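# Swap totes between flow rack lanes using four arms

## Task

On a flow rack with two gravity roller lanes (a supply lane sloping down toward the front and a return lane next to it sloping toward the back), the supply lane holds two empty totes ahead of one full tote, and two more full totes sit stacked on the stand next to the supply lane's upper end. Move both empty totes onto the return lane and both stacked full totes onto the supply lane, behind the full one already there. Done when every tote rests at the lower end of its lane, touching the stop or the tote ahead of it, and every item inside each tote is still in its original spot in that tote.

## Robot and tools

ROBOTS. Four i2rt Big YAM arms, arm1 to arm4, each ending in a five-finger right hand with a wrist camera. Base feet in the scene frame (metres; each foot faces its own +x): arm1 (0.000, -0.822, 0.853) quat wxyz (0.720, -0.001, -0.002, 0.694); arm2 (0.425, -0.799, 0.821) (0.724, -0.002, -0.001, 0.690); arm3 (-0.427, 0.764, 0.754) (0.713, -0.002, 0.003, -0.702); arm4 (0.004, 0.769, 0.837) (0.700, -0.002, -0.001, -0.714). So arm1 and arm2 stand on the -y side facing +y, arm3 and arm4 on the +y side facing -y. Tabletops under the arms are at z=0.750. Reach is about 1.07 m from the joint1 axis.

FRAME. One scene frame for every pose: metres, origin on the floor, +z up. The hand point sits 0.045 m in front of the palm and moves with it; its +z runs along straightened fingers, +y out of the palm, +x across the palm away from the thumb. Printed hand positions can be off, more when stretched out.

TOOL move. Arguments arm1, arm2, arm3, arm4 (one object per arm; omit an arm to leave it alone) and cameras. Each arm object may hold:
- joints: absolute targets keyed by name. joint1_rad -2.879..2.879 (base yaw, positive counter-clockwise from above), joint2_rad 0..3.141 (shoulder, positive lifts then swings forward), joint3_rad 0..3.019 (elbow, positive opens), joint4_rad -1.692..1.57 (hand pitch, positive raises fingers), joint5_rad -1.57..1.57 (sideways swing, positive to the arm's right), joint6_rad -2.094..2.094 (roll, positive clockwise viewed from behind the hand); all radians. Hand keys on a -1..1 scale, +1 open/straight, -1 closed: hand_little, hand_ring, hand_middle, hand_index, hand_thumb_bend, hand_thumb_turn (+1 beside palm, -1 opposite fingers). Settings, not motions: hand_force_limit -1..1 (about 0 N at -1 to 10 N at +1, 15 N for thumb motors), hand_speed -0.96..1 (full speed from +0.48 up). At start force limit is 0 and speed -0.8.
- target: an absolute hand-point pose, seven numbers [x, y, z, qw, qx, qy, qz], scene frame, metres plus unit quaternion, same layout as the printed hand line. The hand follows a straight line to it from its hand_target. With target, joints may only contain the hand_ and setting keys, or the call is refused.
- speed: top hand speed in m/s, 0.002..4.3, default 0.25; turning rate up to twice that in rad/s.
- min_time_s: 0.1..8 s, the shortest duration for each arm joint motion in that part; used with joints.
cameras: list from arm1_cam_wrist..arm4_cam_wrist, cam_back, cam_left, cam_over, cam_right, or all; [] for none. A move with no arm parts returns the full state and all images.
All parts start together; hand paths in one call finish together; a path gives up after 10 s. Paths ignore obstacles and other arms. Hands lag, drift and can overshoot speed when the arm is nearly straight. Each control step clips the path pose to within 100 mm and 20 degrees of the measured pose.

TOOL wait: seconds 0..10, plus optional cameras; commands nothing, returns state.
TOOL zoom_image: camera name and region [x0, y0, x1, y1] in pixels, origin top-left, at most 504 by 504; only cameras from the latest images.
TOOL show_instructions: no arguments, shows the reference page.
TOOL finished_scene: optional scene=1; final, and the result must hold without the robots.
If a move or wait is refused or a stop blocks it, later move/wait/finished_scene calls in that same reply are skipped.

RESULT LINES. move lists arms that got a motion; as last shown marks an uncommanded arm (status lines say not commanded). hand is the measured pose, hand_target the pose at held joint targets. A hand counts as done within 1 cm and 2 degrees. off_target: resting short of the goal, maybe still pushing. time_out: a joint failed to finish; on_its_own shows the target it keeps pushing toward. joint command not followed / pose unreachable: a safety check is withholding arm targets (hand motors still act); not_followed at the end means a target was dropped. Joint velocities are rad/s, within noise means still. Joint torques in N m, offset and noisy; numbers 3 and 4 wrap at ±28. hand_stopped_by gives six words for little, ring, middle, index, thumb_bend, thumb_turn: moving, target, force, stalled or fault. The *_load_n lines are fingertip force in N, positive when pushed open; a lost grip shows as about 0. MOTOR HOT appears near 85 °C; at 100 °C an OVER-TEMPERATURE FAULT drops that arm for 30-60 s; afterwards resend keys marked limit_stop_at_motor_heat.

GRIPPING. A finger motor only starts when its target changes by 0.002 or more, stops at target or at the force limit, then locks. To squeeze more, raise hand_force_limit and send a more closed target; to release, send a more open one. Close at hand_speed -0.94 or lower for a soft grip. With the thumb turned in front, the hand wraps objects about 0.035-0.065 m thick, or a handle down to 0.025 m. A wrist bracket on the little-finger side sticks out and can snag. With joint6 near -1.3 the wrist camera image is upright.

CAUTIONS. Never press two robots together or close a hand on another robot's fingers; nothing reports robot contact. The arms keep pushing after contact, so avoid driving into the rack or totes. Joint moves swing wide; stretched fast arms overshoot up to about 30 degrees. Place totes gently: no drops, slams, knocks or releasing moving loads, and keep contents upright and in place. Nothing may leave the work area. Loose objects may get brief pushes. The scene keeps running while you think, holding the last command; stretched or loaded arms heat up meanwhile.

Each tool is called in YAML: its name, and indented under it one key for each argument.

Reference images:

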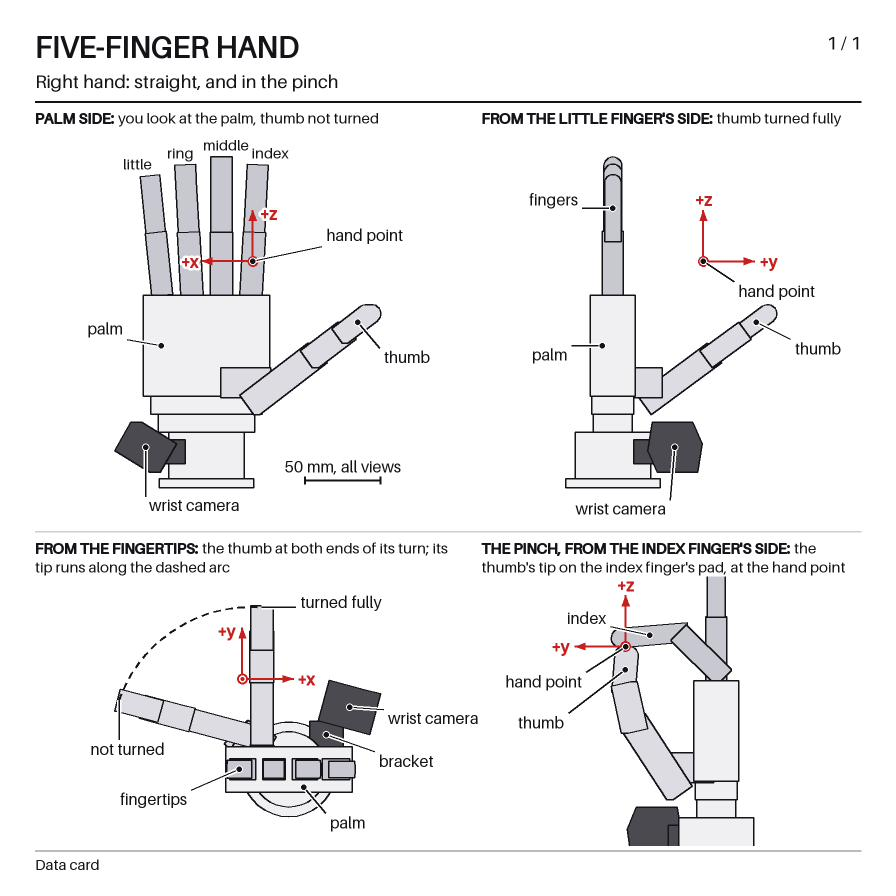

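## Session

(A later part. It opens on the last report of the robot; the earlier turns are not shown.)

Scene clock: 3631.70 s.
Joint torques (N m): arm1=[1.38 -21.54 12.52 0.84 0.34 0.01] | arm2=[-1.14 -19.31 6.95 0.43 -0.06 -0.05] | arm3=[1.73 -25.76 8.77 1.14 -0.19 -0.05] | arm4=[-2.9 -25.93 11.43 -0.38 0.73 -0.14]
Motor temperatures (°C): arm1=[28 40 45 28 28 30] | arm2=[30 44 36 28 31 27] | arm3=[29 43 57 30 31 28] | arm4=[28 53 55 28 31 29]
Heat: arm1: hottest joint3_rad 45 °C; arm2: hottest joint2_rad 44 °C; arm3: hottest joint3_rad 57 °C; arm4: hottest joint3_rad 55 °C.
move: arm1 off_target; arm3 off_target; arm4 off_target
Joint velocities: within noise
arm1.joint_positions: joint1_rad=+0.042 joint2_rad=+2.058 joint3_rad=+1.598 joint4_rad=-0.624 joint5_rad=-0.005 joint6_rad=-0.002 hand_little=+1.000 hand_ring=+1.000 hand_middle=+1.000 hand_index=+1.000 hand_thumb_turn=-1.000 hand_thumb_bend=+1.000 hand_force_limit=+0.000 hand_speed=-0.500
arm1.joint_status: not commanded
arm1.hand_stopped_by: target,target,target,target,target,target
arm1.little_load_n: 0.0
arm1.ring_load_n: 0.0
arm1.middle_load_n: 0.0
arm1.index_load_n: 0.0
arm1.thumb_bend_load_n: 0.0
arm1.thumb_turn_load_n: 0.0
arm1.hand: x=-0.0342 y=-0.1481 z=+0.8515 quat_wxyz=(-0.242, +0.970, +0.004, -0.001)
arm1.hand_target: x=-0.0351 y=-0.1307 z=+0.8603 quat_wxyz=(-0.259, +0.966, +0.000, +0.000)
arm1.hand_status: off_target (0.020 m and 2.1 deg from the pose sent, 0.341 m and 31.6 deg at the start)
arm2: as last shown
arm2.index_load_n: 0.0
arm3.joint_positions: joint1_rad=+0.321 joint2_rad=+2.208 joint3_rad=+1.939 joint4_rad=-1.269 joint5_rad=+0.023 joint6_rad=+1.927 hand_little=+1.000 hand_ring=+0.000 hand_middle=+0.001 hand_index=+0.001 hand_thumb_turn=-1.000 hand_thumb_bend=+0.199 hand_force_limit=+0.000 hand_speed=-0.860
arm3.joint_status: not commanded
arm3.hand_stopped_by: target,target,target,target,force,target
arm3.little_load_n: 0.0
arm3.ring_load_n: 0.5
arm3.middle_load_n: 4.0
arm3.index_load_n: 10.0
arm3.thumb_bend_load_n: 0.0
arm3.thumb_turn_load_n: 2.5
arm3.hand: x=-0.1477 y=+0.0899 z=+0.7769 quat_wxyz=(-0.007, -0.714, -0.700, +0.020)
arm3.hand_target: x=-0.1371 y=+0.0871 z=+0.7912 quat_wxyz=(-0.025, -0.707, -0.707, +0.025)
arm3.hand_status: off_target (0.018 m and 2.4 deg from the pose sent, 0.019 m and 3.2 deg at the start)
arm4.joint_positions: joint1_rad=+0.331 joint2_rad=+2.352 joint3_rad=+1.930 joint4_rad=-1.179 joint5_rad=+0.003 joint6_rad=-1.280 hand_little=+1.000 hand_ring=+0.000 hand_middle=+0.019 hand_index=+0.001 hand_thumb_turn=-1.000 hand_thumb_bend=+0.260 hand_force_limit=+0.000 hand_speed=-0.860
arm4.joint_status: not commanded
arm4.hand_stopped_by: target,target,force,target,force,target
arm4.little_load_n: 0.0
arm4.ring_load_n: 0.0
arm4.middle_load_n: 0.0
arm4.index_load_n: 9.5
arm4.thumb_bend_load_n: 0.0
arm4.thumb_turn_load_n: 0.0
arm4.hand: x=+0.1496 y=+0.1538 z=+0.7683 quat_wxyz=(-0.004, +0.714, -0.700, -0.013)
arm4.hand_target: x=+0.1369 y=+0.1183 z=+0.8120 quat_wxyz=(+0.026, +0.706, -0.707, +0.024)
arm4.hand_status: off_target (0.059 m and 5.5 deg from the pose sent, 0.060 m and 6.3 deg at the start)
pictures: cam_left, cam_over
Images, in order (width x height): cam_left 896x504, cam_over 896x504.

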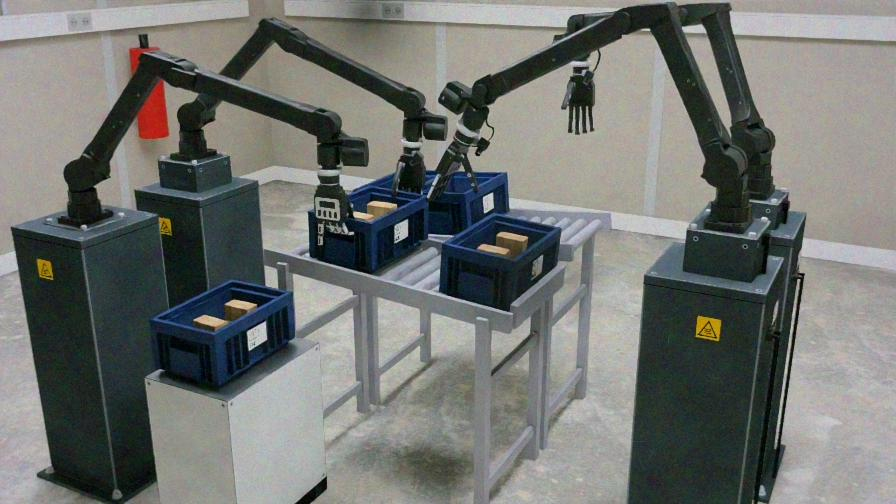

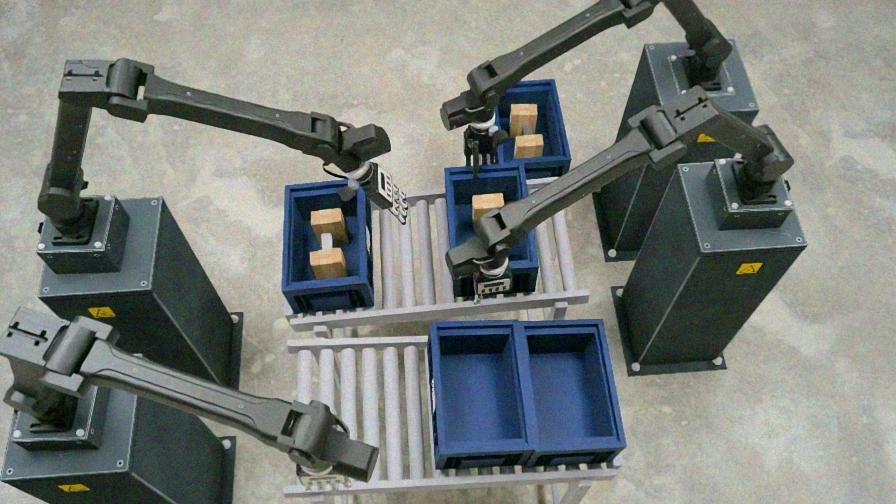

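move:
  arm3: {"target": [-0.137,0.087,0.779,0.0247,0.7067,0.7067,-0.0247], "speed": 0.05}
  arm4: {"target": [0.138,0.115,0.799,0.0247,0.7067,-0.7067,0.0247], "speed": 0.05}
  cameras: ["cam_over","cam_left","cam_right"]

Scene clock: 3662.00 s.
Joint torques (N m): arm1=[1.38 -21.48 12.51 0.87 0.33 0.02] | arm2=[-1.14 -19.25 6.94 0.46 -0.05 -0.04] | arm3=[0.62 -24.64 8.42 1.29 -0.21 -0.11] | arm4=[-3.14 -25.99 10.81 0.03 0.77 -0.14]
Motor temperatures (°C): arm1=[28 40 47 28 28 30] | arm2=[29 44 36 28 31 27] | arm3=[29 45 55 30 31 28] | arm4=[28 52 54 28 31 29]
Heat: arm1: hottest joint3_rad 47 °C; arm2: hottest joint2_rad 44 °C; arm3: hottest joint3_rad 55 °C; arm4: hottest joint3_rad 54 °C.
move: arm3 off_target; arm4 off_target
Joint velocities: within noise
arm1, arm2: as last shown
arm1.little_load_n: -0.5
arm3.joint_positions: joint1_rad=+0.320 joint2_rad=+2.208 joint3_rad=+1.930 joint4_rad=-1.248 joint5_rad=+0.023 joint6_rad=+1.927 hand_little=+1.000 hand_ring=+0.000 hand_middle=+0.001 hand_index=+0.001 hand_thumb_turn=-1.000 hand_thumb_bend=+0.199 hand_force_limit=+0.000 hand_speed=-0.860
arm3.joint_status: not commanded
arm3.hand_stopped_by: target,target,target,target,force,target
arm3.little_load_n: 0.0
arm3.ring_load_n: 0.0
arm3.middle_load_n: 2.0
arm3.index_load_n: 10.5
arm3.thumb_bend_load_n: 0.5
arm3.thumb_turn_load_n: 4.0
arm3.hand: x=-0.1477 y=+0.0874 z=+0.7744 quat_wxyz=(-0.013, -0.714, -0.699, +0.022)
arm3.hand_target: x=-0.1372 y=+0.0872 z=+0.7790 quat_wxyz=(-0.024, -0.707, -0.707, +0.025)
arm3.hand_status: off_target (0.012 m and 1.9 deg from the pose sent, 0.011 m and 2.4 deg at the start)
arm4.joint_positions: joint1_rad=+0.330 joint2_rad=+2.356 joint3_rad=+1.930 joint4_rad=-1.164 joint5_rad=+0.002 joint6_rad=-1.280 hand_little=+1.000 hand_ring=+0.000 hand_middle=+0.019 hand_index=+0.001 hand_thumb_turn=-1.000 hand_thumb_bend=+0.260 hand_force_limit=+0.000 hand_speed=-0.860
arm4.joint_status: not commanded
arm4.hand_stopped_by: target,target,force,target,force,target
arm4.little_load_n: 0.0
arm4.ring_load_n: 1.5
arm4.middle_load_n: 0.0
arm4.index_load_n: 6.5
arm4.thumb_bend_load_n: 0.0
arm4.thumb_turn_load_n: 0.0
arm4.hand: x=+0.1500 y=+0.1506 z=+0.7651 quat_wxyz=(-0.001, +0.714, -0.700, -0.008)
arm4.hand_target: x=+0.1371 y=+0.1176 z=+0.7999 quat_wxyz=(+0.025, +0.706, -0.707, +0.024)
arm4.hand_status: off_target (0.051 m and 4.9 deg from the pose sent, 0.051 m and 5.5 deg at the start)
pictures: cam_left, cam_over, cam_right
Images, in order (width x height): cam_left 896x504, cam_over 896x504, cam_right 896x504.

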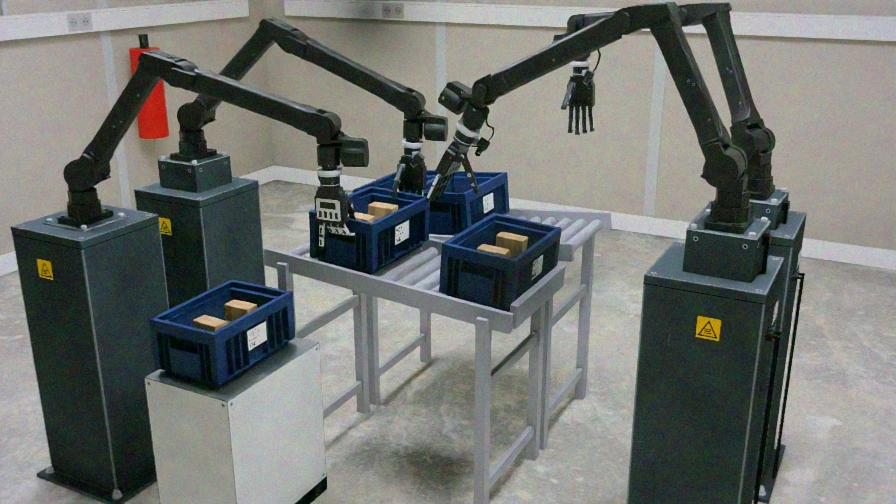

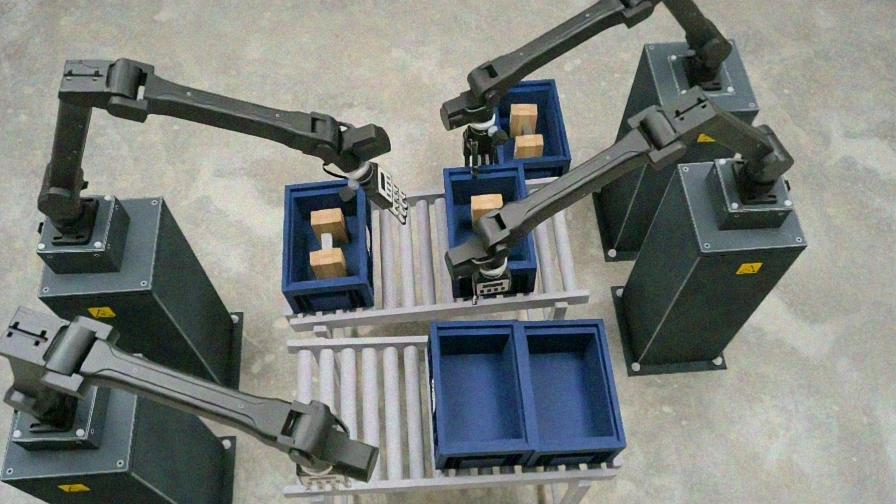

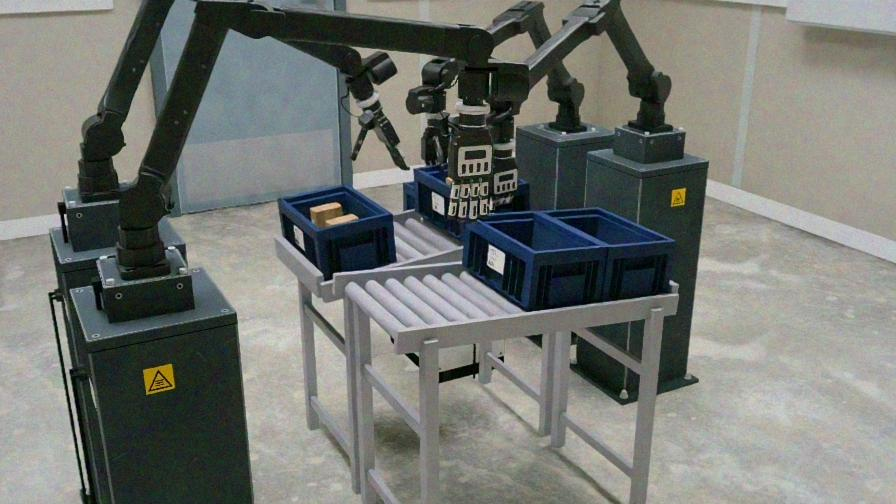

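move:
  arm3: {"target": [-0.137,0.087,0.767,0.0247,0.7067,0.7067,-0.0247], "speed": 0.05}
  arm4: {"target": [0.138,0.115,0.785,0.0247,0.7067,-0.7067,0.0247], "speed": 0.05}
  arm1: {"target": [-0.035,-0.065,0.775,-0.259,0.966,0,0], "speed": 0.12}
  cameras: ["cam_over","cam_left","cam_right"]

zoom_image:
  camera: "cam_left"
  region: [280, 120, 600, 340]

zoom_image:
  camera: "cam_over"
  region: [270, 80, 620, 350]

Scene clock: 3671.37 s.
Joint torques (N m): arm1=[1.32 -24.35 12.36 0.72 0.33 0.02] | arm2=[-1.14 -19.31 6.93 0.47 -0.05 -0.04] | arm3=[0.62 -24.06 7.8 0.98 -0.18 -0.05] | arm4=[-2.67 -24.35 10.43 0.21 0.75 -0.18]
Motor temperatures (°C): arm1=[28 40 47 28 28 30] | arm2=[29 44 36 28 31 27] | arm3=[29 45 53 30 31 28] | arm4=[28 52 54 28 31 29]
Heat: arm1: hottest joint3_rad 47 °C; arm2: hottest joint2_rad 44 °C; arm3: hottest joint3_rad 53 °C; arm4: hottest joint3_rad 54 °C.
move: arm1 off_target; arm3 off_target; arm4 off_target
Joint velocities: within noise
arm1.joint_positions: joint1_rad=+0.042 joint2_rad=+2.319 joint3_rad=+1.832 joint4_rad=-0.587 joint5_rad=-0.005 joint6_rad=-0.002 hand_little=+1.000 hand_ring=+1.000 hand_middle=+1.000 hand_index=+1.000 hand_thumb_turn=-1.000 hand_thumb_bend=+1.000 hand_force_limit=+0.000 hand_speed=-0.500
arm1.joint_status: not commanded
arm1.hand_stopped_by: target,target,target,target,target,target
arm1.little_load_n: 0.0
arm1.ring_load_n: 0.0
arm1.middle_load_n: -0.5
arm1.index_load_n: 0.0
arm1.thumb_bend_load_n: 0.0
arm1.thumb_turn_load_n: 0.0
arm1.hand: x=-0.0341 y=-0.0802 z=+0.7713 quat_wxyz=(-0.246, +0.969, +0.004, -0.001)
arm1.hand_target: x=-0.0351 y=-0.0655 z=+0.7754 quat_wxyz=(-0.259, +0.966, +0.000, +0.000)
arm1.hand_status: off_target (0.016 m and 1.6 deg from the pose sent, 0.113 m and 2.1 deg at the start)
arm2: as last shown
arm3.joint_positions: joint1_rad=+0.318 joint2_rad=+2.208 joint3_rad=+1.924 joint4_rad=-1.225 joint5_rad=+0.022 joint6_rad=+1.927 hand_little=+1.000 hand_ring=+0.000 hand_middle=+0.001 hand_index=+0.001 hand_thumb_turn=-1.000 hand_thumb_bend=+0.199 hand_force_limit=+0.000 hand_speed=-0.860
arm3.joint_status: not commanded
arm3.hand_stopped_by: target,target,target,target,force,target
arm3.little_load_n: 0.0
arm3.ring_load_n: 0.0
arm3.middle_load_n: 1.0
arm3.index_load_n: 11.5
arm3.thumb_bend_load_n: 0.0
arm3.thumb_turn_load_n: 5.5
arm3.hand: x=-0.1477 y=+0.0833 z=+0.7731 quat_wxyz=(-0.021, -0.715, -0.698, +0.026)
arm3.hand_target: x=-0.1371 y=+0.0871 z=+0.7672 quat_wxyz=(-0.025, -0.707, -0.707, +0.025)
arm3.hand_status: off_target (0.013 m and 1.4 deg from the pose sent, 0.013 m and 1.8 deg at the start)
arm4.joint_positions: joint1_rad=+0.329 joint2_rad=+2.357 joint3_rad=+1.930 joint4_rad=-1.146 joint5_rad=+0.003 joint6_rad=-1.280 hand_little=+1.000 hand_ring=+0.000 hand_middle=+0.019 hand_index=+0.000 hand_thumb_turn=-1.000 hand_thumb_bend=+0.260 hand_force_limit=+0.000 hand_speed=-0.860
arm4.joint_status: not commanded
arm4.hand_stopped_by: target,target,force,target,force,target
arm4.little_load_n: 0.0
arm4.ring_load_n: 5.5
arm4.middle_load_n: -0.5
arm4.index_load_n: 2.5
arm4.thumb_bend_load_n: 0.0
arm4.thumb_turn_load_n: -2.0
arm4.hand: x=+0.1503 y=+0.1459 z=+0.7638 quat_wxyz=(+0.003, +0.713, -0.701, +0.000)
arm4.hand_target: x=+0.1372 y=+0.1168 z=+0.7860 quat_wxyz=(+0.025, +0.706, -0.707, +0.025)
arm4.hand_status: off_target (0.039 m and 3.9 deg from the pose sent, 0.042 m and 4.9 deg at the start)
pictures: cam_left, cam_over, cam_right
Images, in order (width x height): cam_left 896x504, cam_over 896x504, cam_right 896x504.

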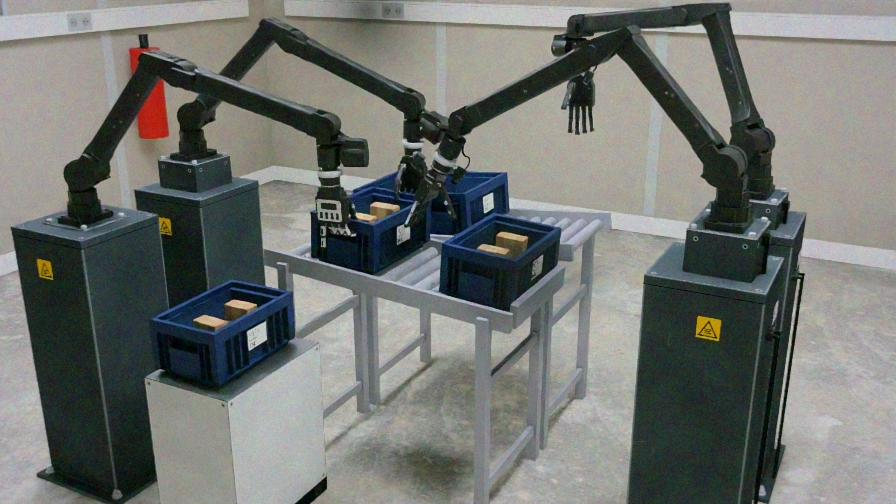

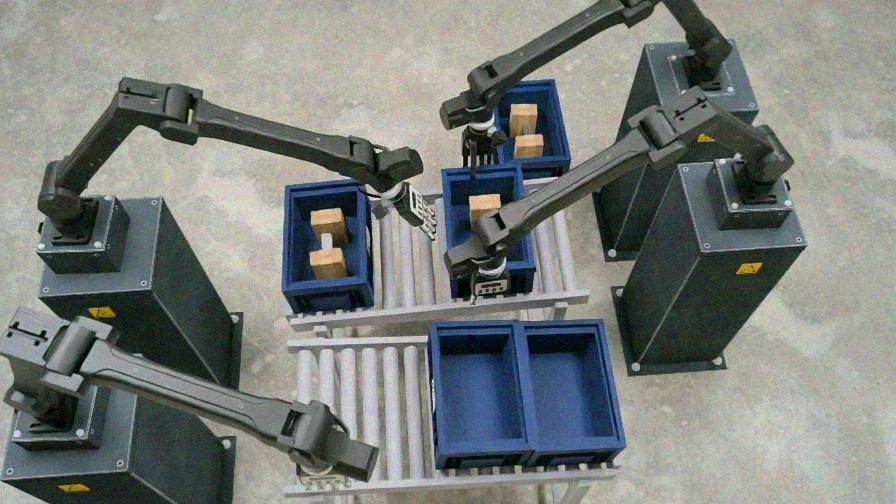

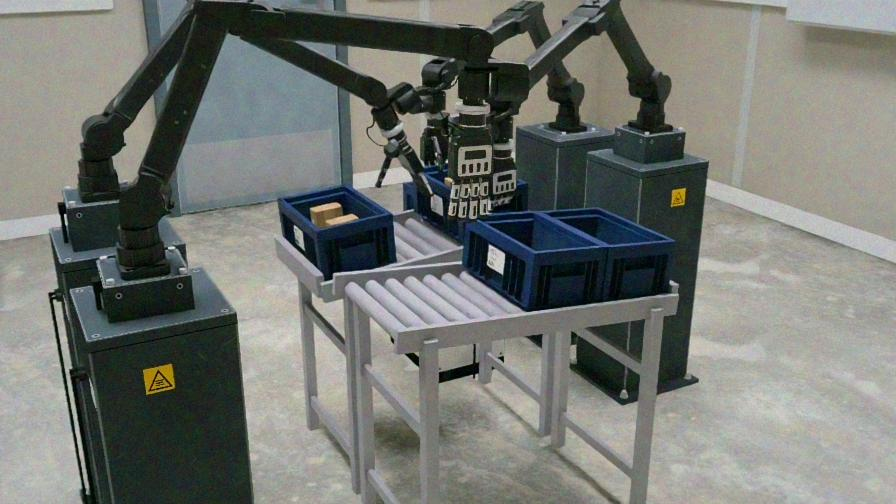

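Scaled by 1.575.

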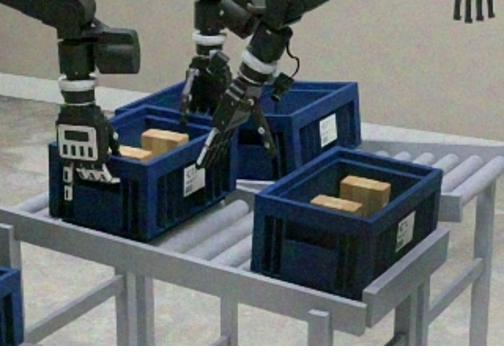

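Scaled by 1.440.

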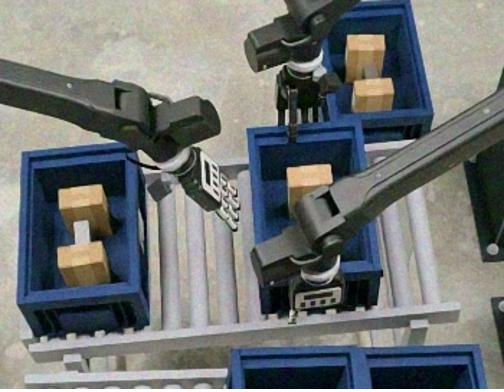

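move:
  arm3: {"target": [-0.140,0.083,0.762,0.0,0.7071,0.7071,0.0], "speed": 0.05}
  arm4: {"target": [0.142,0.132,0.766,0.0,0.7071,-0.7071,0.0], "speed": 0.05}
  cameras: ["cam_over","cam_left"]

zoom_image:
  camera: "cam_left"
  region: [280, 120, 600, 340]

zoom_image:
  camera: "cam_over"
  region: [270, 80, 620, 350]

Scene clock: 3682.80 s.
Joint torques (N m): arm1=[1.38 -24.23 12.38 0.73 0.33 0.02] | arm2=[-1.2 -19.25 6.9 0.46 -0.05 -0.04] | arm3=[0.97 -21.3 11.96 0.03 -0.07 -0.21] | arm4=[-2.49 -22.48 10.25 -0.5 0.21 -0.1]
Motor temperatures (°C): arm1=[28 40 47 28 28 30] | arm2=[29 44 36 28 31 27] | arm3=[29 45 52 30 31 28] | arm4=[28 52 54 28 31 29]
Heat: arm1: hottest joint3_rad 47 °C; arm2: hottest joint2_rad 44 °C; arm3: hottest joint3_rad 52 °C; arm4: hottest joint3_rad 54 °C.
move: arm3 off_target; arm4 off_target
Joint velocities: within noise
arm1, arm2: as last shown
arm1.middle_load_n: 0.0
arm2.thumb_bend_load_n: -0.5
arm3.joint_positions: joint1_rad=+0.312 joint2_rad=+2.236 joint3_rad=+1.971 joint4_rad=-1.297 joint5_rad=-0.004 joint6_rad=+1.927 hand_little=+1.000 hand_ring=+0.000 hand_middle=+0.001 hand_index=+0.001 hand_thumb_turn=-1.000 hand_thumb_bend=+0.199 hand_force_limit=+0.000 hand_speed=-0.860
arm3.joint_status: not commanded
arm3.hand_stopped_by: target,target,target,target,force,target
arm3.little_load_n: 0.0
arm3.ring_load_n: 0.0
arm3.middle_load_n: 1.0
arm3.index_load_n: 7.5
arm3.thumb_bend_load_n: 0.0
arm3.thumb_turn_load_n: 3.0
arm3.hand: x=-0.1486 y=+0.0881 z=+0.7700 quat_wxyz=(-0.002, -0.717, -0.697, +0.002)
arm3.hand_target: x=-0.1403 y=+0.0834 z=+0.7621 quat_wxyz=(-0.001, -0.707, -0.707, +0.000)
arm3.hand_status: off_target (0.013 m and 1.7 deg from the pose sent, 0.013 m and 4.0 deg at the start)
arm4.joint_positions: joint1_rad=+0.329 joint2_rad=+2.366 joint3_rad=+1.941 joint4_rad=-1.169 joint5_rad=-0.006 joint6_rad=-1.280 hand_little=+1.000 hand_ring=+0.001 hand_middle=+0.019 hand_index=+0.000 hand_thumb_turn=-1.000 hand_thumb_bend=+0.260 hand_force_limit=+0.000 hand_speed=-0.860
arm4.joint_status: not commanded
arm4.hand_stopped_by: target,target,force,target,force,target
arm4.little_load_n: 0.0
arm4.ring_load_n: 4.0
arm4.middle_load_n: 0.5
arm4.index_load_n: 1.5
arm4.thumb_bend_load_n: 0.0
arm4.thumb_turn_load_n: -1.5
arm4.hand: x=+0.1509 y=+0.1498 z=+0.7620 quat_wxyz=(-0.006, +0.713, -0.701, -0.008)
arm4.hand_target: x=+0.1416 y=+0.1328 z=+0.7662 quat_wxyz=(+0.000, +0.707, -0.707, +0.000)
arm4.hand_status: off_target (0.020 m and 1.5 deg from the pose sent, 0.016 m and 1.1 deg at the start)
pictures: cam_left, cam_over
Images, in order (width x height): cam_left 896x504, cam_over 896x504.

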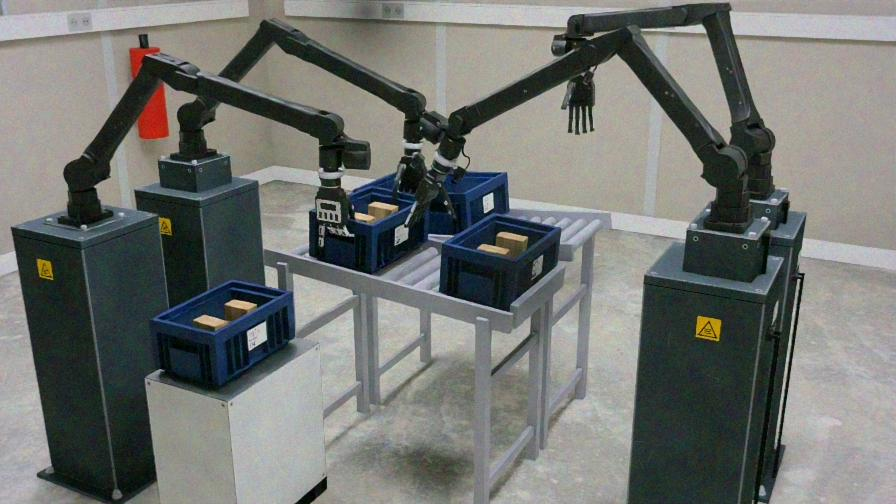

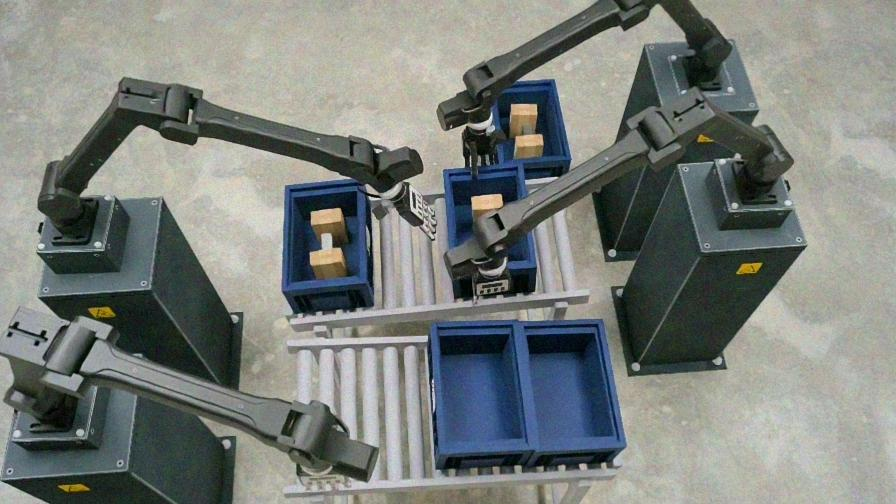

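Scaled by 1.575.

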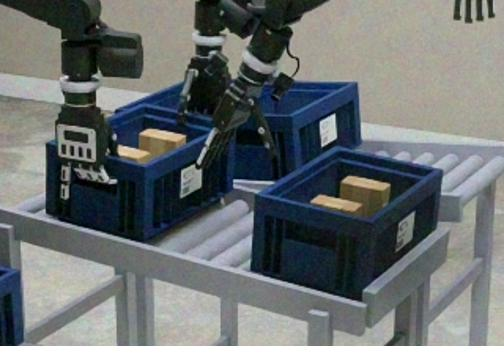

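Scaled by 1.440.

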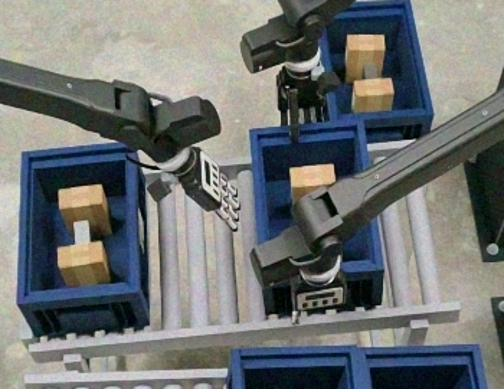

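move:
  arm3: {"target": [-0.140,0.085,0.752,0.0,0.7071,0.7071,0.0], "speed": 0.05}
  arm4: {"target": [0.142,0.138,0.752,0.0,0.7071,-0.7071,0.0], "speed": 0.05}
  arm1: {"target": [-0.035,-0.053,0.771,-0.259,0.966,0,0], "speed": 0.05}
  cameras: ["cam_over","cam_left"]

zoom_image:
  camera: "cam_over"
  region: [270, 80, 620, 350]

zoom_image:
  camera: "cam_left"
  region: [280, 120, 600, 340]

Scene clock: 3695.93 s.
Joint torques (N m): arm1=[1.32 -24.29 12.64 0.17 0.32 0.02] | arm2=[-1.08 -19.25 6.93 0.43 -0.05 -0.04] | arm3=[1.49 -20.42 10.29 0.53 -0.03 -0.13] | arm4=[-2.61 -21.95 7.75 0.77 0.24 -0.05]
Motor temperatures (°C): arm1=[28 40 46 28 28 30] | arm2=[29 44 36 28 31 27] | arm3=[29 44 53 30 31 28] | arm4=[28 51 53 28 31 29]
Heat: arm1: hottest joint3_rad 46 °C; arm2: hottest joint2_rad 44 °C; arm3: hottest joint3_rad 53 °C; arm4: hottest joint3_rad 53 °C.
move: arm1 off_target; arm3 off_target; arm4 off_target
Joint velocities: within noise
arm1.joint_positions: joint1_rad=+0.042 joint2_rad=+2.352 joint3_rad=+1.890 joint4_rad=-0.594 joint5_rad=-0.005 joint6_rad=-0.002 hand_little=+1.000 hand_ring=+1.000 hand_middle=+1.000 hand_index=+1.000 hand_thumb_turn=-1.000 hand_thumb_bend=+1.000 hand_force_limit=+0.000 hand_speed=-0.500
arm1.joint_status: not commanded
arm1.hand_stopped_by: target,target,target,target,target,target
arm1.little_load_n: 0.0
arm1.ring_load_n: 0.0
arm1.middle_load_n: 0.0
arm1.index_load_n: 0.0
arm1.thumb_bend_load_n: 0.0
arm1.thumb_turn_load_n: 0.0
arm1.hand: x=-0.0341 y=-0.0635 z=+0.7712 quat_wxyz=(-0.255, +0.967, +0.004, +0.000)
arm1.hand_target: x=-0.0351 y=-0.0534 z=+0.7712 quat_wxyz=(-0.259, +0.966, +0.000, +0.000)
arm1.hand_status: off_target (0.011 m and 0.7 deg from the pose sent, 0.027 m and 1.6 deg at the start)
arm2.joint_positions: joint1_rad=-0.337 joint2_rad=+1.985 joint3_rad=+1.900 joint4_rad=-1.497 joint5_rad=-0.003 joint6_rad=+1.186 hand_little=+1.000 hand_ring=+1.000 hand_middle=+1.000 hand_index=+1.000 hand_thumb_turn=-1.000 hand_thumb_bend=+1.000 hand_force_limit=+0.000 hand_speed=-0.500
arm2.joint_status: not commanded
arm2.hand_stopped_by: target,target,target,target,target,target
arm2.little_load_n: 0.0
arm2.ring_load_n: 0.0
arm2.middle_load_n: 0.0
arm2.index_load_n: 0.0
arm2.thumb_bend_load_n: 0.0
arm2.thumb_turn_load_n: 0.0
arm2.hand: x=+0.5940 y=-0.1990 z=+0.9702 quat_wxyz=(+0.004, +0.707, -0.707, +0.003)
arm2.hand_target: x=+0.5999 y=-0.2000 z=+0.9700 quat_wxyz=(+0.000, +0.707, -0.707, +0.000)
arm2.hand_status: not commanded
arm3.joint_positions: joint1_rad=+0.311 joint2_rad=+2.237 joint3_rad=+1.971 joint4_rad=-1.291 joint5_rad=-0.004 joint6_rad=+1.927 hand_little=+1.000 hand_ring=+0.000 hand_middle=+0.001 hand_index=+0.001 hand_thumb_turn=-1.000 hand_thumb_bend=+0.199 hand_force_limit=+0.000 hand_speed=-0.860
arm3.joint_status: not commanded
arm3.hand_stopped_by: target,target,target,target,force,target
arm3.little_load_n: 0.0
arm3.ring_load_n: 0.0
arm3.middle_load_n: 1.0
arm3.index_load_n: 8.0
arm3.thumb_bend_load_n: 0.0
arm3.thumb_turn_load_n: 3.5
arm3.hand: x=-0.1486 y=+0.0864 z=+0.7698 quat_wxyz=(-0.004, -0.717, -0.697, +0.004)
arm3.hand_target: x=-0.1404 y=+0.0857 z=+0.7522 quat_wxyz=(+0.000, -0.707, -0.707, +0.000)
arm3.hand_status: off_target (0.020 m and 1.8 deg from the pose sent, 0.020 m and 1.7 deg at the start)
arm4.joint_positions: joint1_rad=+0.328 joint2_rad=+2.366 joint3_rad=+1.941 joint4_rad=-1.162 joint5_rad=-0.006 joint6_rad=-1.280 hand_little=+1.000 hand_ring=+0.001 hand_middle=+0.019 hand_index=+0.000 hand_thumb_turn=-1.000 hand_thumb_bend=+0.260 hand_force_limit=+0.000 hand_speed=-0.860
arm4.joint_status: not commanded
arm4.hand_stopped_by: target,target,force,target,force,target
arm4.little_load_n: 0.0
arm4.ring_load_n: 5.0
arm4.middle_load_n: 0.0
arm4.index_load_n: 1.0
arm4.thumb_bend_load_n: 0.0
arm4.thumb_turn_load_n: -2.5
arm4.hand: x=+0.1512 y=+0.1478 z=+0.7616 quat_wxyz=(-0.004, +0.713, -0.701, -0.005)
arm4.hand_target: x=+0.1419 y=+0.1385 z=+0.7522 quat_wxyz=(+0.000, +0.707, -0.707, +0.000)
arm4.hand_status: off_target (0.017 m and 1.2 deg from the pose sent, 0.018 m and 1.5 deg at the start)
pictures: cam_left, cam_over
Images, in order (width x height): cam_left 896x504, cam_over 896x504.

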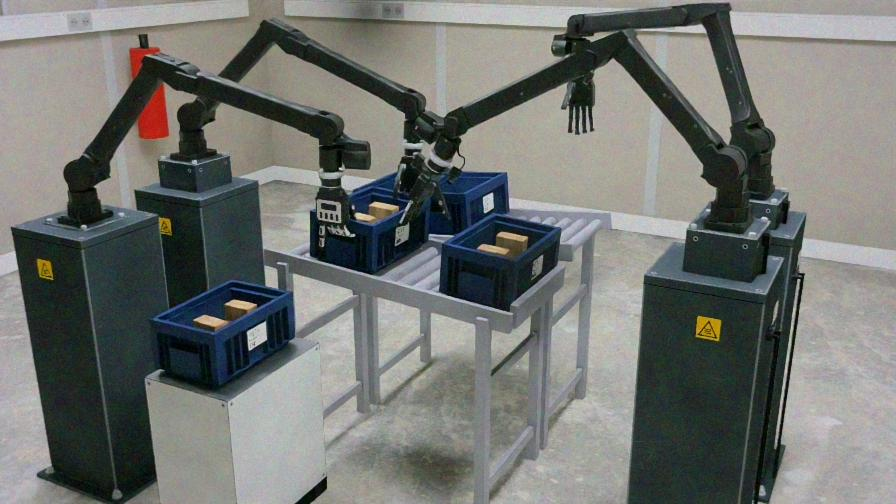

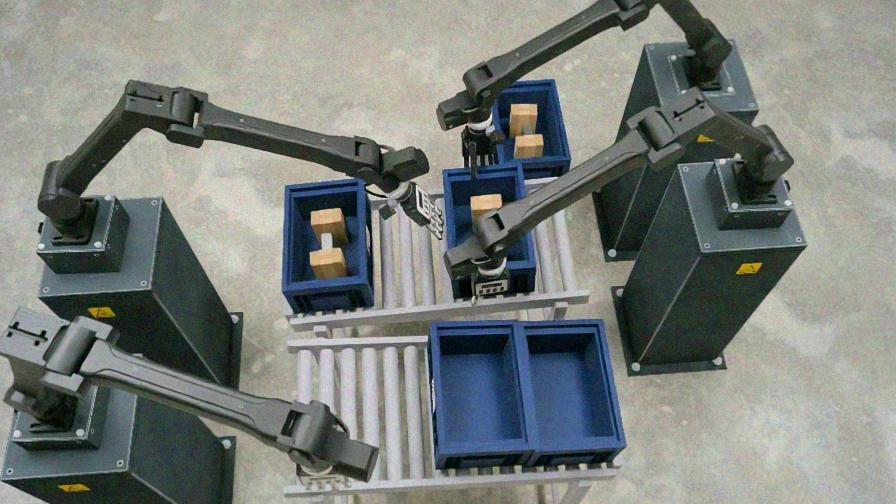

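Scaled by 1.440.

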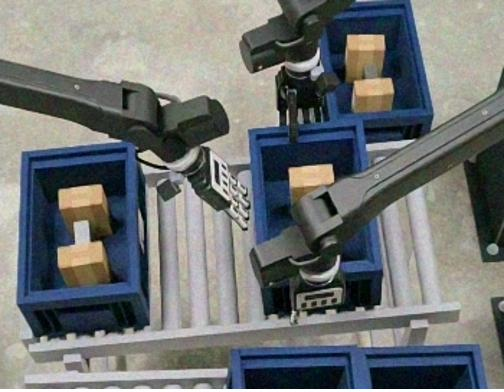

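Scaled by 1.575.

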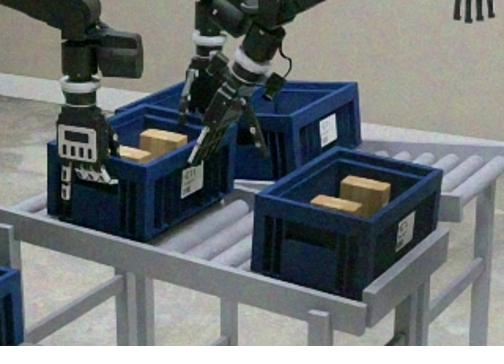

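move:
  arm3: {"joints": {"hand_thumb_bend": 1, "hand_speed": -0.5}}
  arm4: {"joints": {"hand_thumb_bend": 1, "hand_speed": -0.5}}
  arm1: {"target": [-0.035,-0.047,0.768,-0.259,0.966,0,0], "speed": 0.05}
  cameras: ["cam_left"]

zoom_image:
  camera: "cam_left"
  region: [280, 120, 600, 340]

Scene clock: 3703.70 s.
Joint torques (N m): arm1=[1.38 -24.06 12.94 0.39 0.32 0.02] | arm2=[-1.26 -19.25 6.94 0.43 -0.06 -0.05] | arm3=[0.26 -21.42 10.14 0.47 -0.11 -0.03] | arm4=[-2.14 -22.42 7.71 0.31 0.27 -0.05]
Motor temperatures (°C): arm1=[28 40 47 28 28 30] | arm2=[29 44 36 28 31 27] | arm3=[29 44 53 30 31 28] | arm4=[28 51 53 28 31 29]
Heat: arm1: hottest joint3_rad 47 °C; arm2: hottest joint2_rad 44 °C; arm3: hottest joint3_rad 53 °C; arm4: hottest joint3_rad 53 °C.
move: arm1 off_target; arm3 done; arm4 done
Joint velocities: within noise
arm1.joint_positions: joint1_rad=+0.042 joint2_rad=+2.366 joint3_rad=+1.917 joint4_rad=-0.610 joint5_rad=-0.005 joint6_rad=-0.002 hand_little=+1.000 hand_ring=+1.000 hand_middle=+1.000 hand_index=+1.000 hand_thumb_turn=-1.000 hand_thumb_bend=+1.000 hand_force_limit=+0.000 hand_speed=-0.500
arm1.joint_status: not commanded
arm1.hand_stopped_by: target,target,target,target,target,target
arm1.little_load_n: 0.0
arm1.ring_load_n: 0.0
arm1.middle_load_n: -1.5
arm1.index_load_n: 0.0
arm1.thumb_bend_load_n: 0.0
arm1.thumb_turn_load_n: 0.0
arm1.hand: x=-0.0342 y=-0.0589 z=+0.7710 quat_wxyz=(-0.254, +0.967, +0.004, +0.000)
arm1.hand_target: x=-0.0351 y=-0.0475 z=+0.7682 quat_wxyz=(-0.259, +0.966, +0.000, +0.000)
arm1.hand_status: off_target (0.012 m and 0.8 deg from the pose sent, 0.017 m and 0.7 deg at the start)
arm2: as last shown
arm2.ring_load_n: 0.5
arm2.middle_load_n: 0.5
arm3.joint_positions: joint1_rad=+0.310 joint2_rad=+2.246 joint3_rad=+1.971 joint4_rad=-1.290 joint5_rad=-0.003 joint6_rad=+1.918 hand_little=+1.000 hand_ring=+0.000 hand_middle=+0.001 hand_index=+0.000 hand_thumb_turn=-1.000 hand_thumb_bend=+1.000 hand_force_limit=+0.000 hand_speed=-0.500
arm3.joint_status: all done
arm3.hand_stopped_by: target,target,target,target,target,target
arm3.little_load_n: 0.0
arm3.ring_load_n: 0.0
arm3.middle_load_n: 0.0
arm3.index_load_n: 0.0
arm3.thumb_bend_load_n: -0.5
arm3.thumb_turn_load_n: 0.0
arm3.hand: x=-0.1493 y=+0.0876 z=+0.7630 quat_wxyz=(+0.000, -0.714, -0.700, +0.002)
arm3.hand_target: x=-0.1402 y=+0.0858 z=+0.7522 quat_wxyz=(+0.000, -0.707, -0.707, +0.000)
arm3.hand_status: not commanded
arm4.joint_positions: joint1_rad=+0.327 joint2_rad=+2.367 joint3_rad=+1.941 joint4_rad=-1.152 joint5_rad=-0.006 joint6_rad=-1.280 hand_little=+1.000 hand_ring=+0.000 hand_middle=+0.019 hand_index=+0.000 hand_thumb_turn=-1.000 hand_thumb_bend=+1.000 hand_force_limit=+0.000 hand_speed=-0.500
arm4.joint_status: all done
arm4.hand_stopped_by: target,target,force,target,target,target
arm4.little_load_n: 0.0
arm4.ring_load_n: 1.5
arm4.middle_load_n: 0.0
arm4.index_load_n: 0.5
arm4.thumb_bend_load_n: 0.0
arm4.thumb_turn_load_n: 0.0
arm4.hand: x=+0.1511 y=+0.1452 z=+0.7606 quat_wxyz=(-0.002, +0.713, -0.702, -0.001)
arm4.hand_target: x=+0.1418 y=+0.1385 z=+0.7523 quat_wxyz=(+0.000, +0.707, -0.707, +0.000)
arm4.hand_status: not commanded
Images, in order (width x height): cam_left 896x504.

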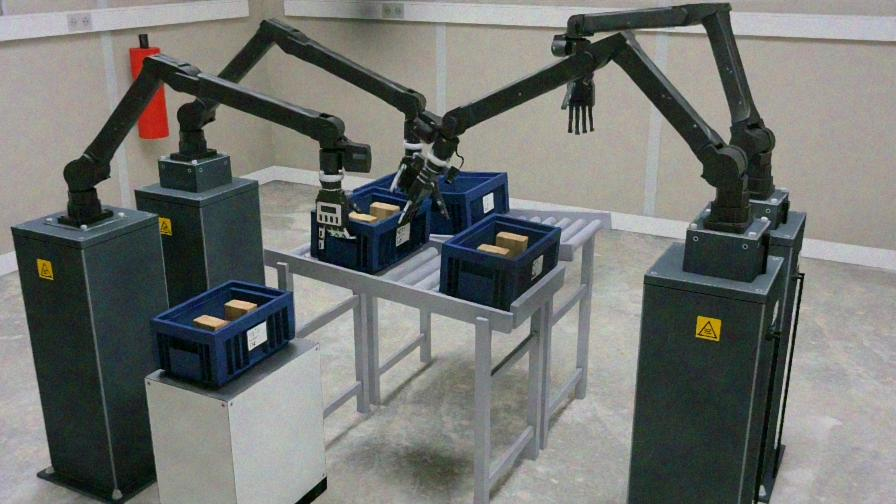

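Scaled by 1.575.

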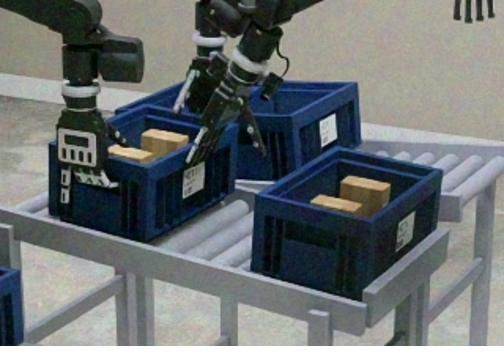

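move:
  arm3: {"target": [-0.172,0.085,0.757,0.0,0.7071,0.7071,0.0], "speed": 0.1, "joints": {"hand_index": 0.3, "hand_middle": 0.3, "hand_ring": 0.3, "hand_speed": 0}}
  arm4: {"target": [0.162,0.138,0.755,0.0,0.7071,-0.7071,0.0], "speed": 0.1, "joints": {"hand_index": 0.5, "hand_middle": 0.5, "hand_ring": 0.5, "hand_speed": 0}}
  cameras: ["cam_left","cam_right","cam_over"]

zoom_image:
  camera: "cam_left"
  region: [280, 120, 600, 340]

zoom_image:
  camera: "cam_over"
  region: [400, 140, 620, 340]

zoom_image:
  camera: "cam_right"
  region: [380, 80, 620, 260]

Scene clock: 3732.33 s.
Joint torques (N m): arm1=[1.32 -24.18 12.92 0.61 0.33 0.02] | arm2=[-1.14 -19.37 6.91 0.46 -0.05 -0.04] | arm3=[0.44 -23.06 7.27 0.57 0.13 -0.09] | arm4=[0.03 -20.31 9.25 -0.01 -0.04 0]
Motor temperatures (°C): arm1=[28 41 49 28 28 30] | arm2=[29 44 36 28 31 27] | arm3=[29 42 52 30 31 28] | arm4=[28 54 51 28 30 29]
Heat: arm1: hottest joint3_rad 49 °C; arm2: hottest joint2_rad 44 °C; arm3: hottest joint3_rad 52 °C; arm4: hottest joint2_rad 54 °C.
move: arm3 off_target; arm4 off_target
Joint velocities: within noise
arm1, arm2: as last shown
arm1.joint_positions: joint1_rad=+0.042 joint2_rad=+2.368 joint3_rad=+1.918 joint4_rad=-0.615 joint5_rad=-0.005 joint6_rad=-0.002 hand_little=+1.000 hand_ring=+1.000 hand_middle=+1.000 hand_index=+1.000 hand_thumb_turn=-1.000 hand_thumb_bend=+1.000 hand_force_limit=+0.000 hand_speed=-0.500
arm1.middle_load_n: -1.0
arm1.hand: x=-0.0342 y=-0.0606 z=+0.7693 quat_wxyz=(-0.250, +0.968, +0.004, +0.000)
arm1.hand_target: x=-0.0351 y=-0.0475 z=+0.7683 quat_wxyz=(-0.259, +0.966, +0.000, +0.000)
arm2.ring_load_n: 0.0
arm2.middle_load_n: 0.0
arm3.joint_positions: joint1_rad=+0.276 joint2_rad=+2.230 joint3_rad=+1.964 joint4_rad=-1.284 joint5_rad=-0.010 joint6_rad=+1.873 hand_little=+1.000 hand_ring=+0.300 hand_middle=+0.300 hand_index=+0.300 hand_thumb_turn=-1.000 hand_thumb_bend=+1.000 hand_force_limit=+0.000 hand_speed=+0.000
arm3.joint_status: all done
arm3.hand_stopped_by: target,target,target,target,target,target
arm3.little_load_n: 0.0
arm3.ring_load_n: 0.0
arm3.middle_load_n: 0.0
arm3.index_load_n: 0.0
arm3.thumb_bend_load_n: 0.0
arm3.thumb_turn_load_n: 0.0
arm3.hand: x=-0.1694 y=+0.0807 z=+0.7723 quat_wxyz=(-0.009, -0.710, -0.704, +0.003)
arm3.hand_target: x=-0.1721 y=+0.0853 z=+0.7571 quat_wxyz=(+0.000, -0.707, -0.707, +0.000)
arm3.hand_status: off_target (0.016 m and 1.2 deg from the pose sent, 0.023 m and 1.2 deg at the start)
arm4.joint_positions: joint1_rad=+0.325 joint2_rad=+2.355 joint3_rad=+1.951 joint4_rad=-1.161 joint5_rad=+0.001 joint6_rad=-1.264 hand_little=+1.000 hand_ring=+0.500 hand_middle=+0.500 hand_index=+0.500 hand_thumb_turn=-1.000 hand_thumb_bend=+1.000 hand_force_limit=+0.000 hand_speed=+0.000
arm4.joint_status: all done
arm4.hand_stopped_by: target,target,target,target,target,target
arm4.little_load_n: 0.0
arm4.ring_load_n: 0.0
arm4.middle_load_n: -3.0
arm4.index_load_n: 0.0
arm4.thumb_bend_load_n: 0.0
arm4.thumb_turn_load_n: 0.0
arm4.hand: x=+0.1506 y=+0.1413 z=+0.7723 quat_wxyz=(+0.004, +0.706, -0.708, +0.004)
arm4.hand_target: x=+0.1617 y=+0.1389 z=+0.7552 quat_wxyz=(+0.000, +0.707, -0.707, +0.000)
arm4.hand_status: off_target (0.021 m and 0.7 deg from the pose sent, 0.014 m and 0.9 deg at the start)
pictures: cam_left, cam_over, cam_right
Images, in order (width x height): cam_left 896x504, cam_over 896x504, cam_right 896x504.

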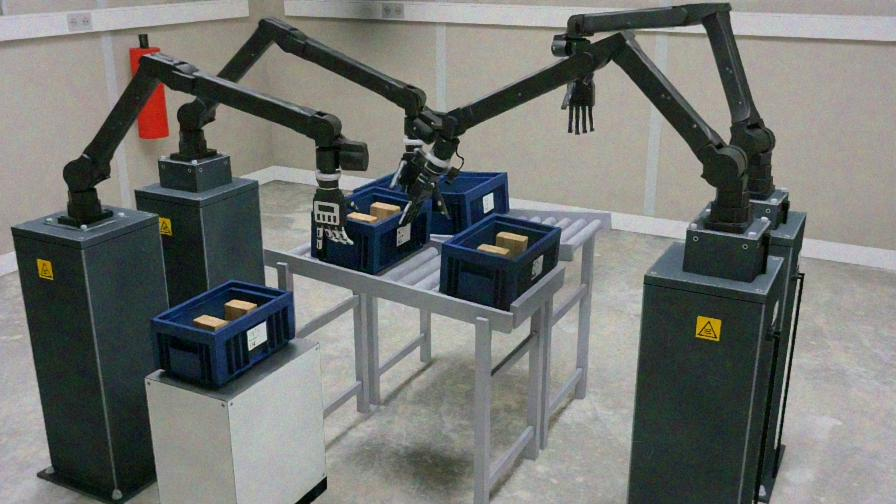

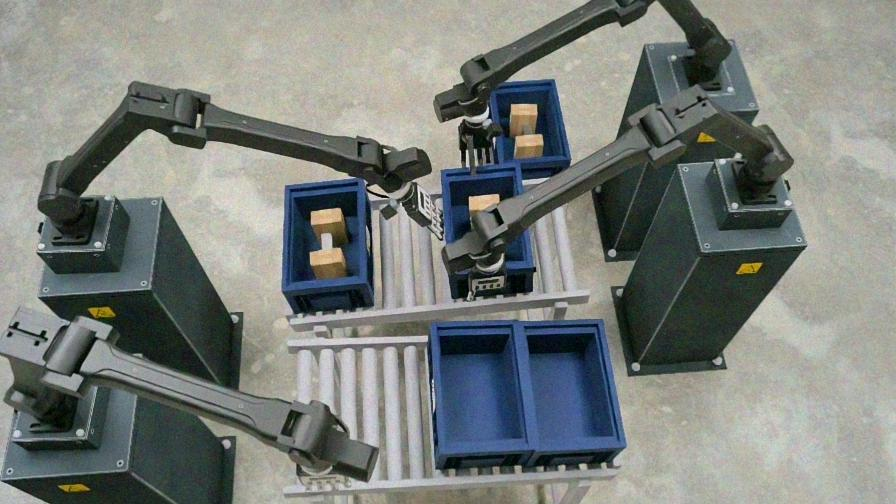

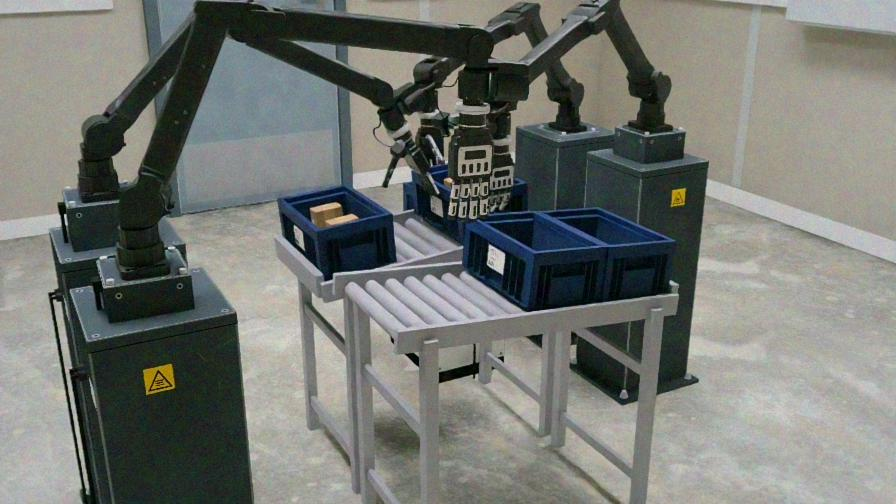

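Scaled by 1.575.

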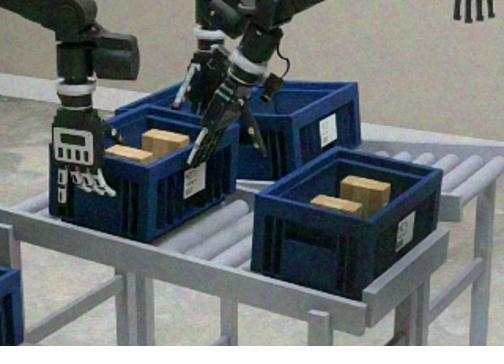

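Scaled by 2.291.

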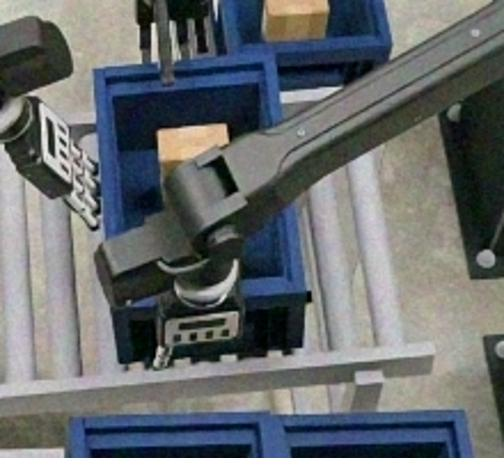

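Scaled by 2.100.

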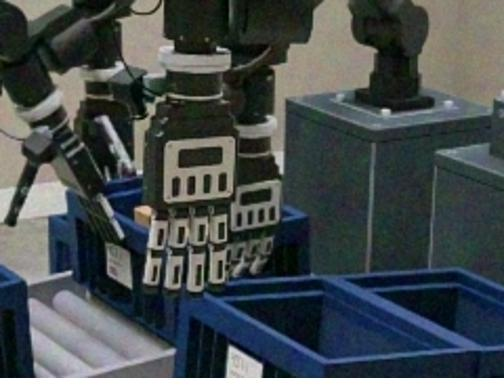

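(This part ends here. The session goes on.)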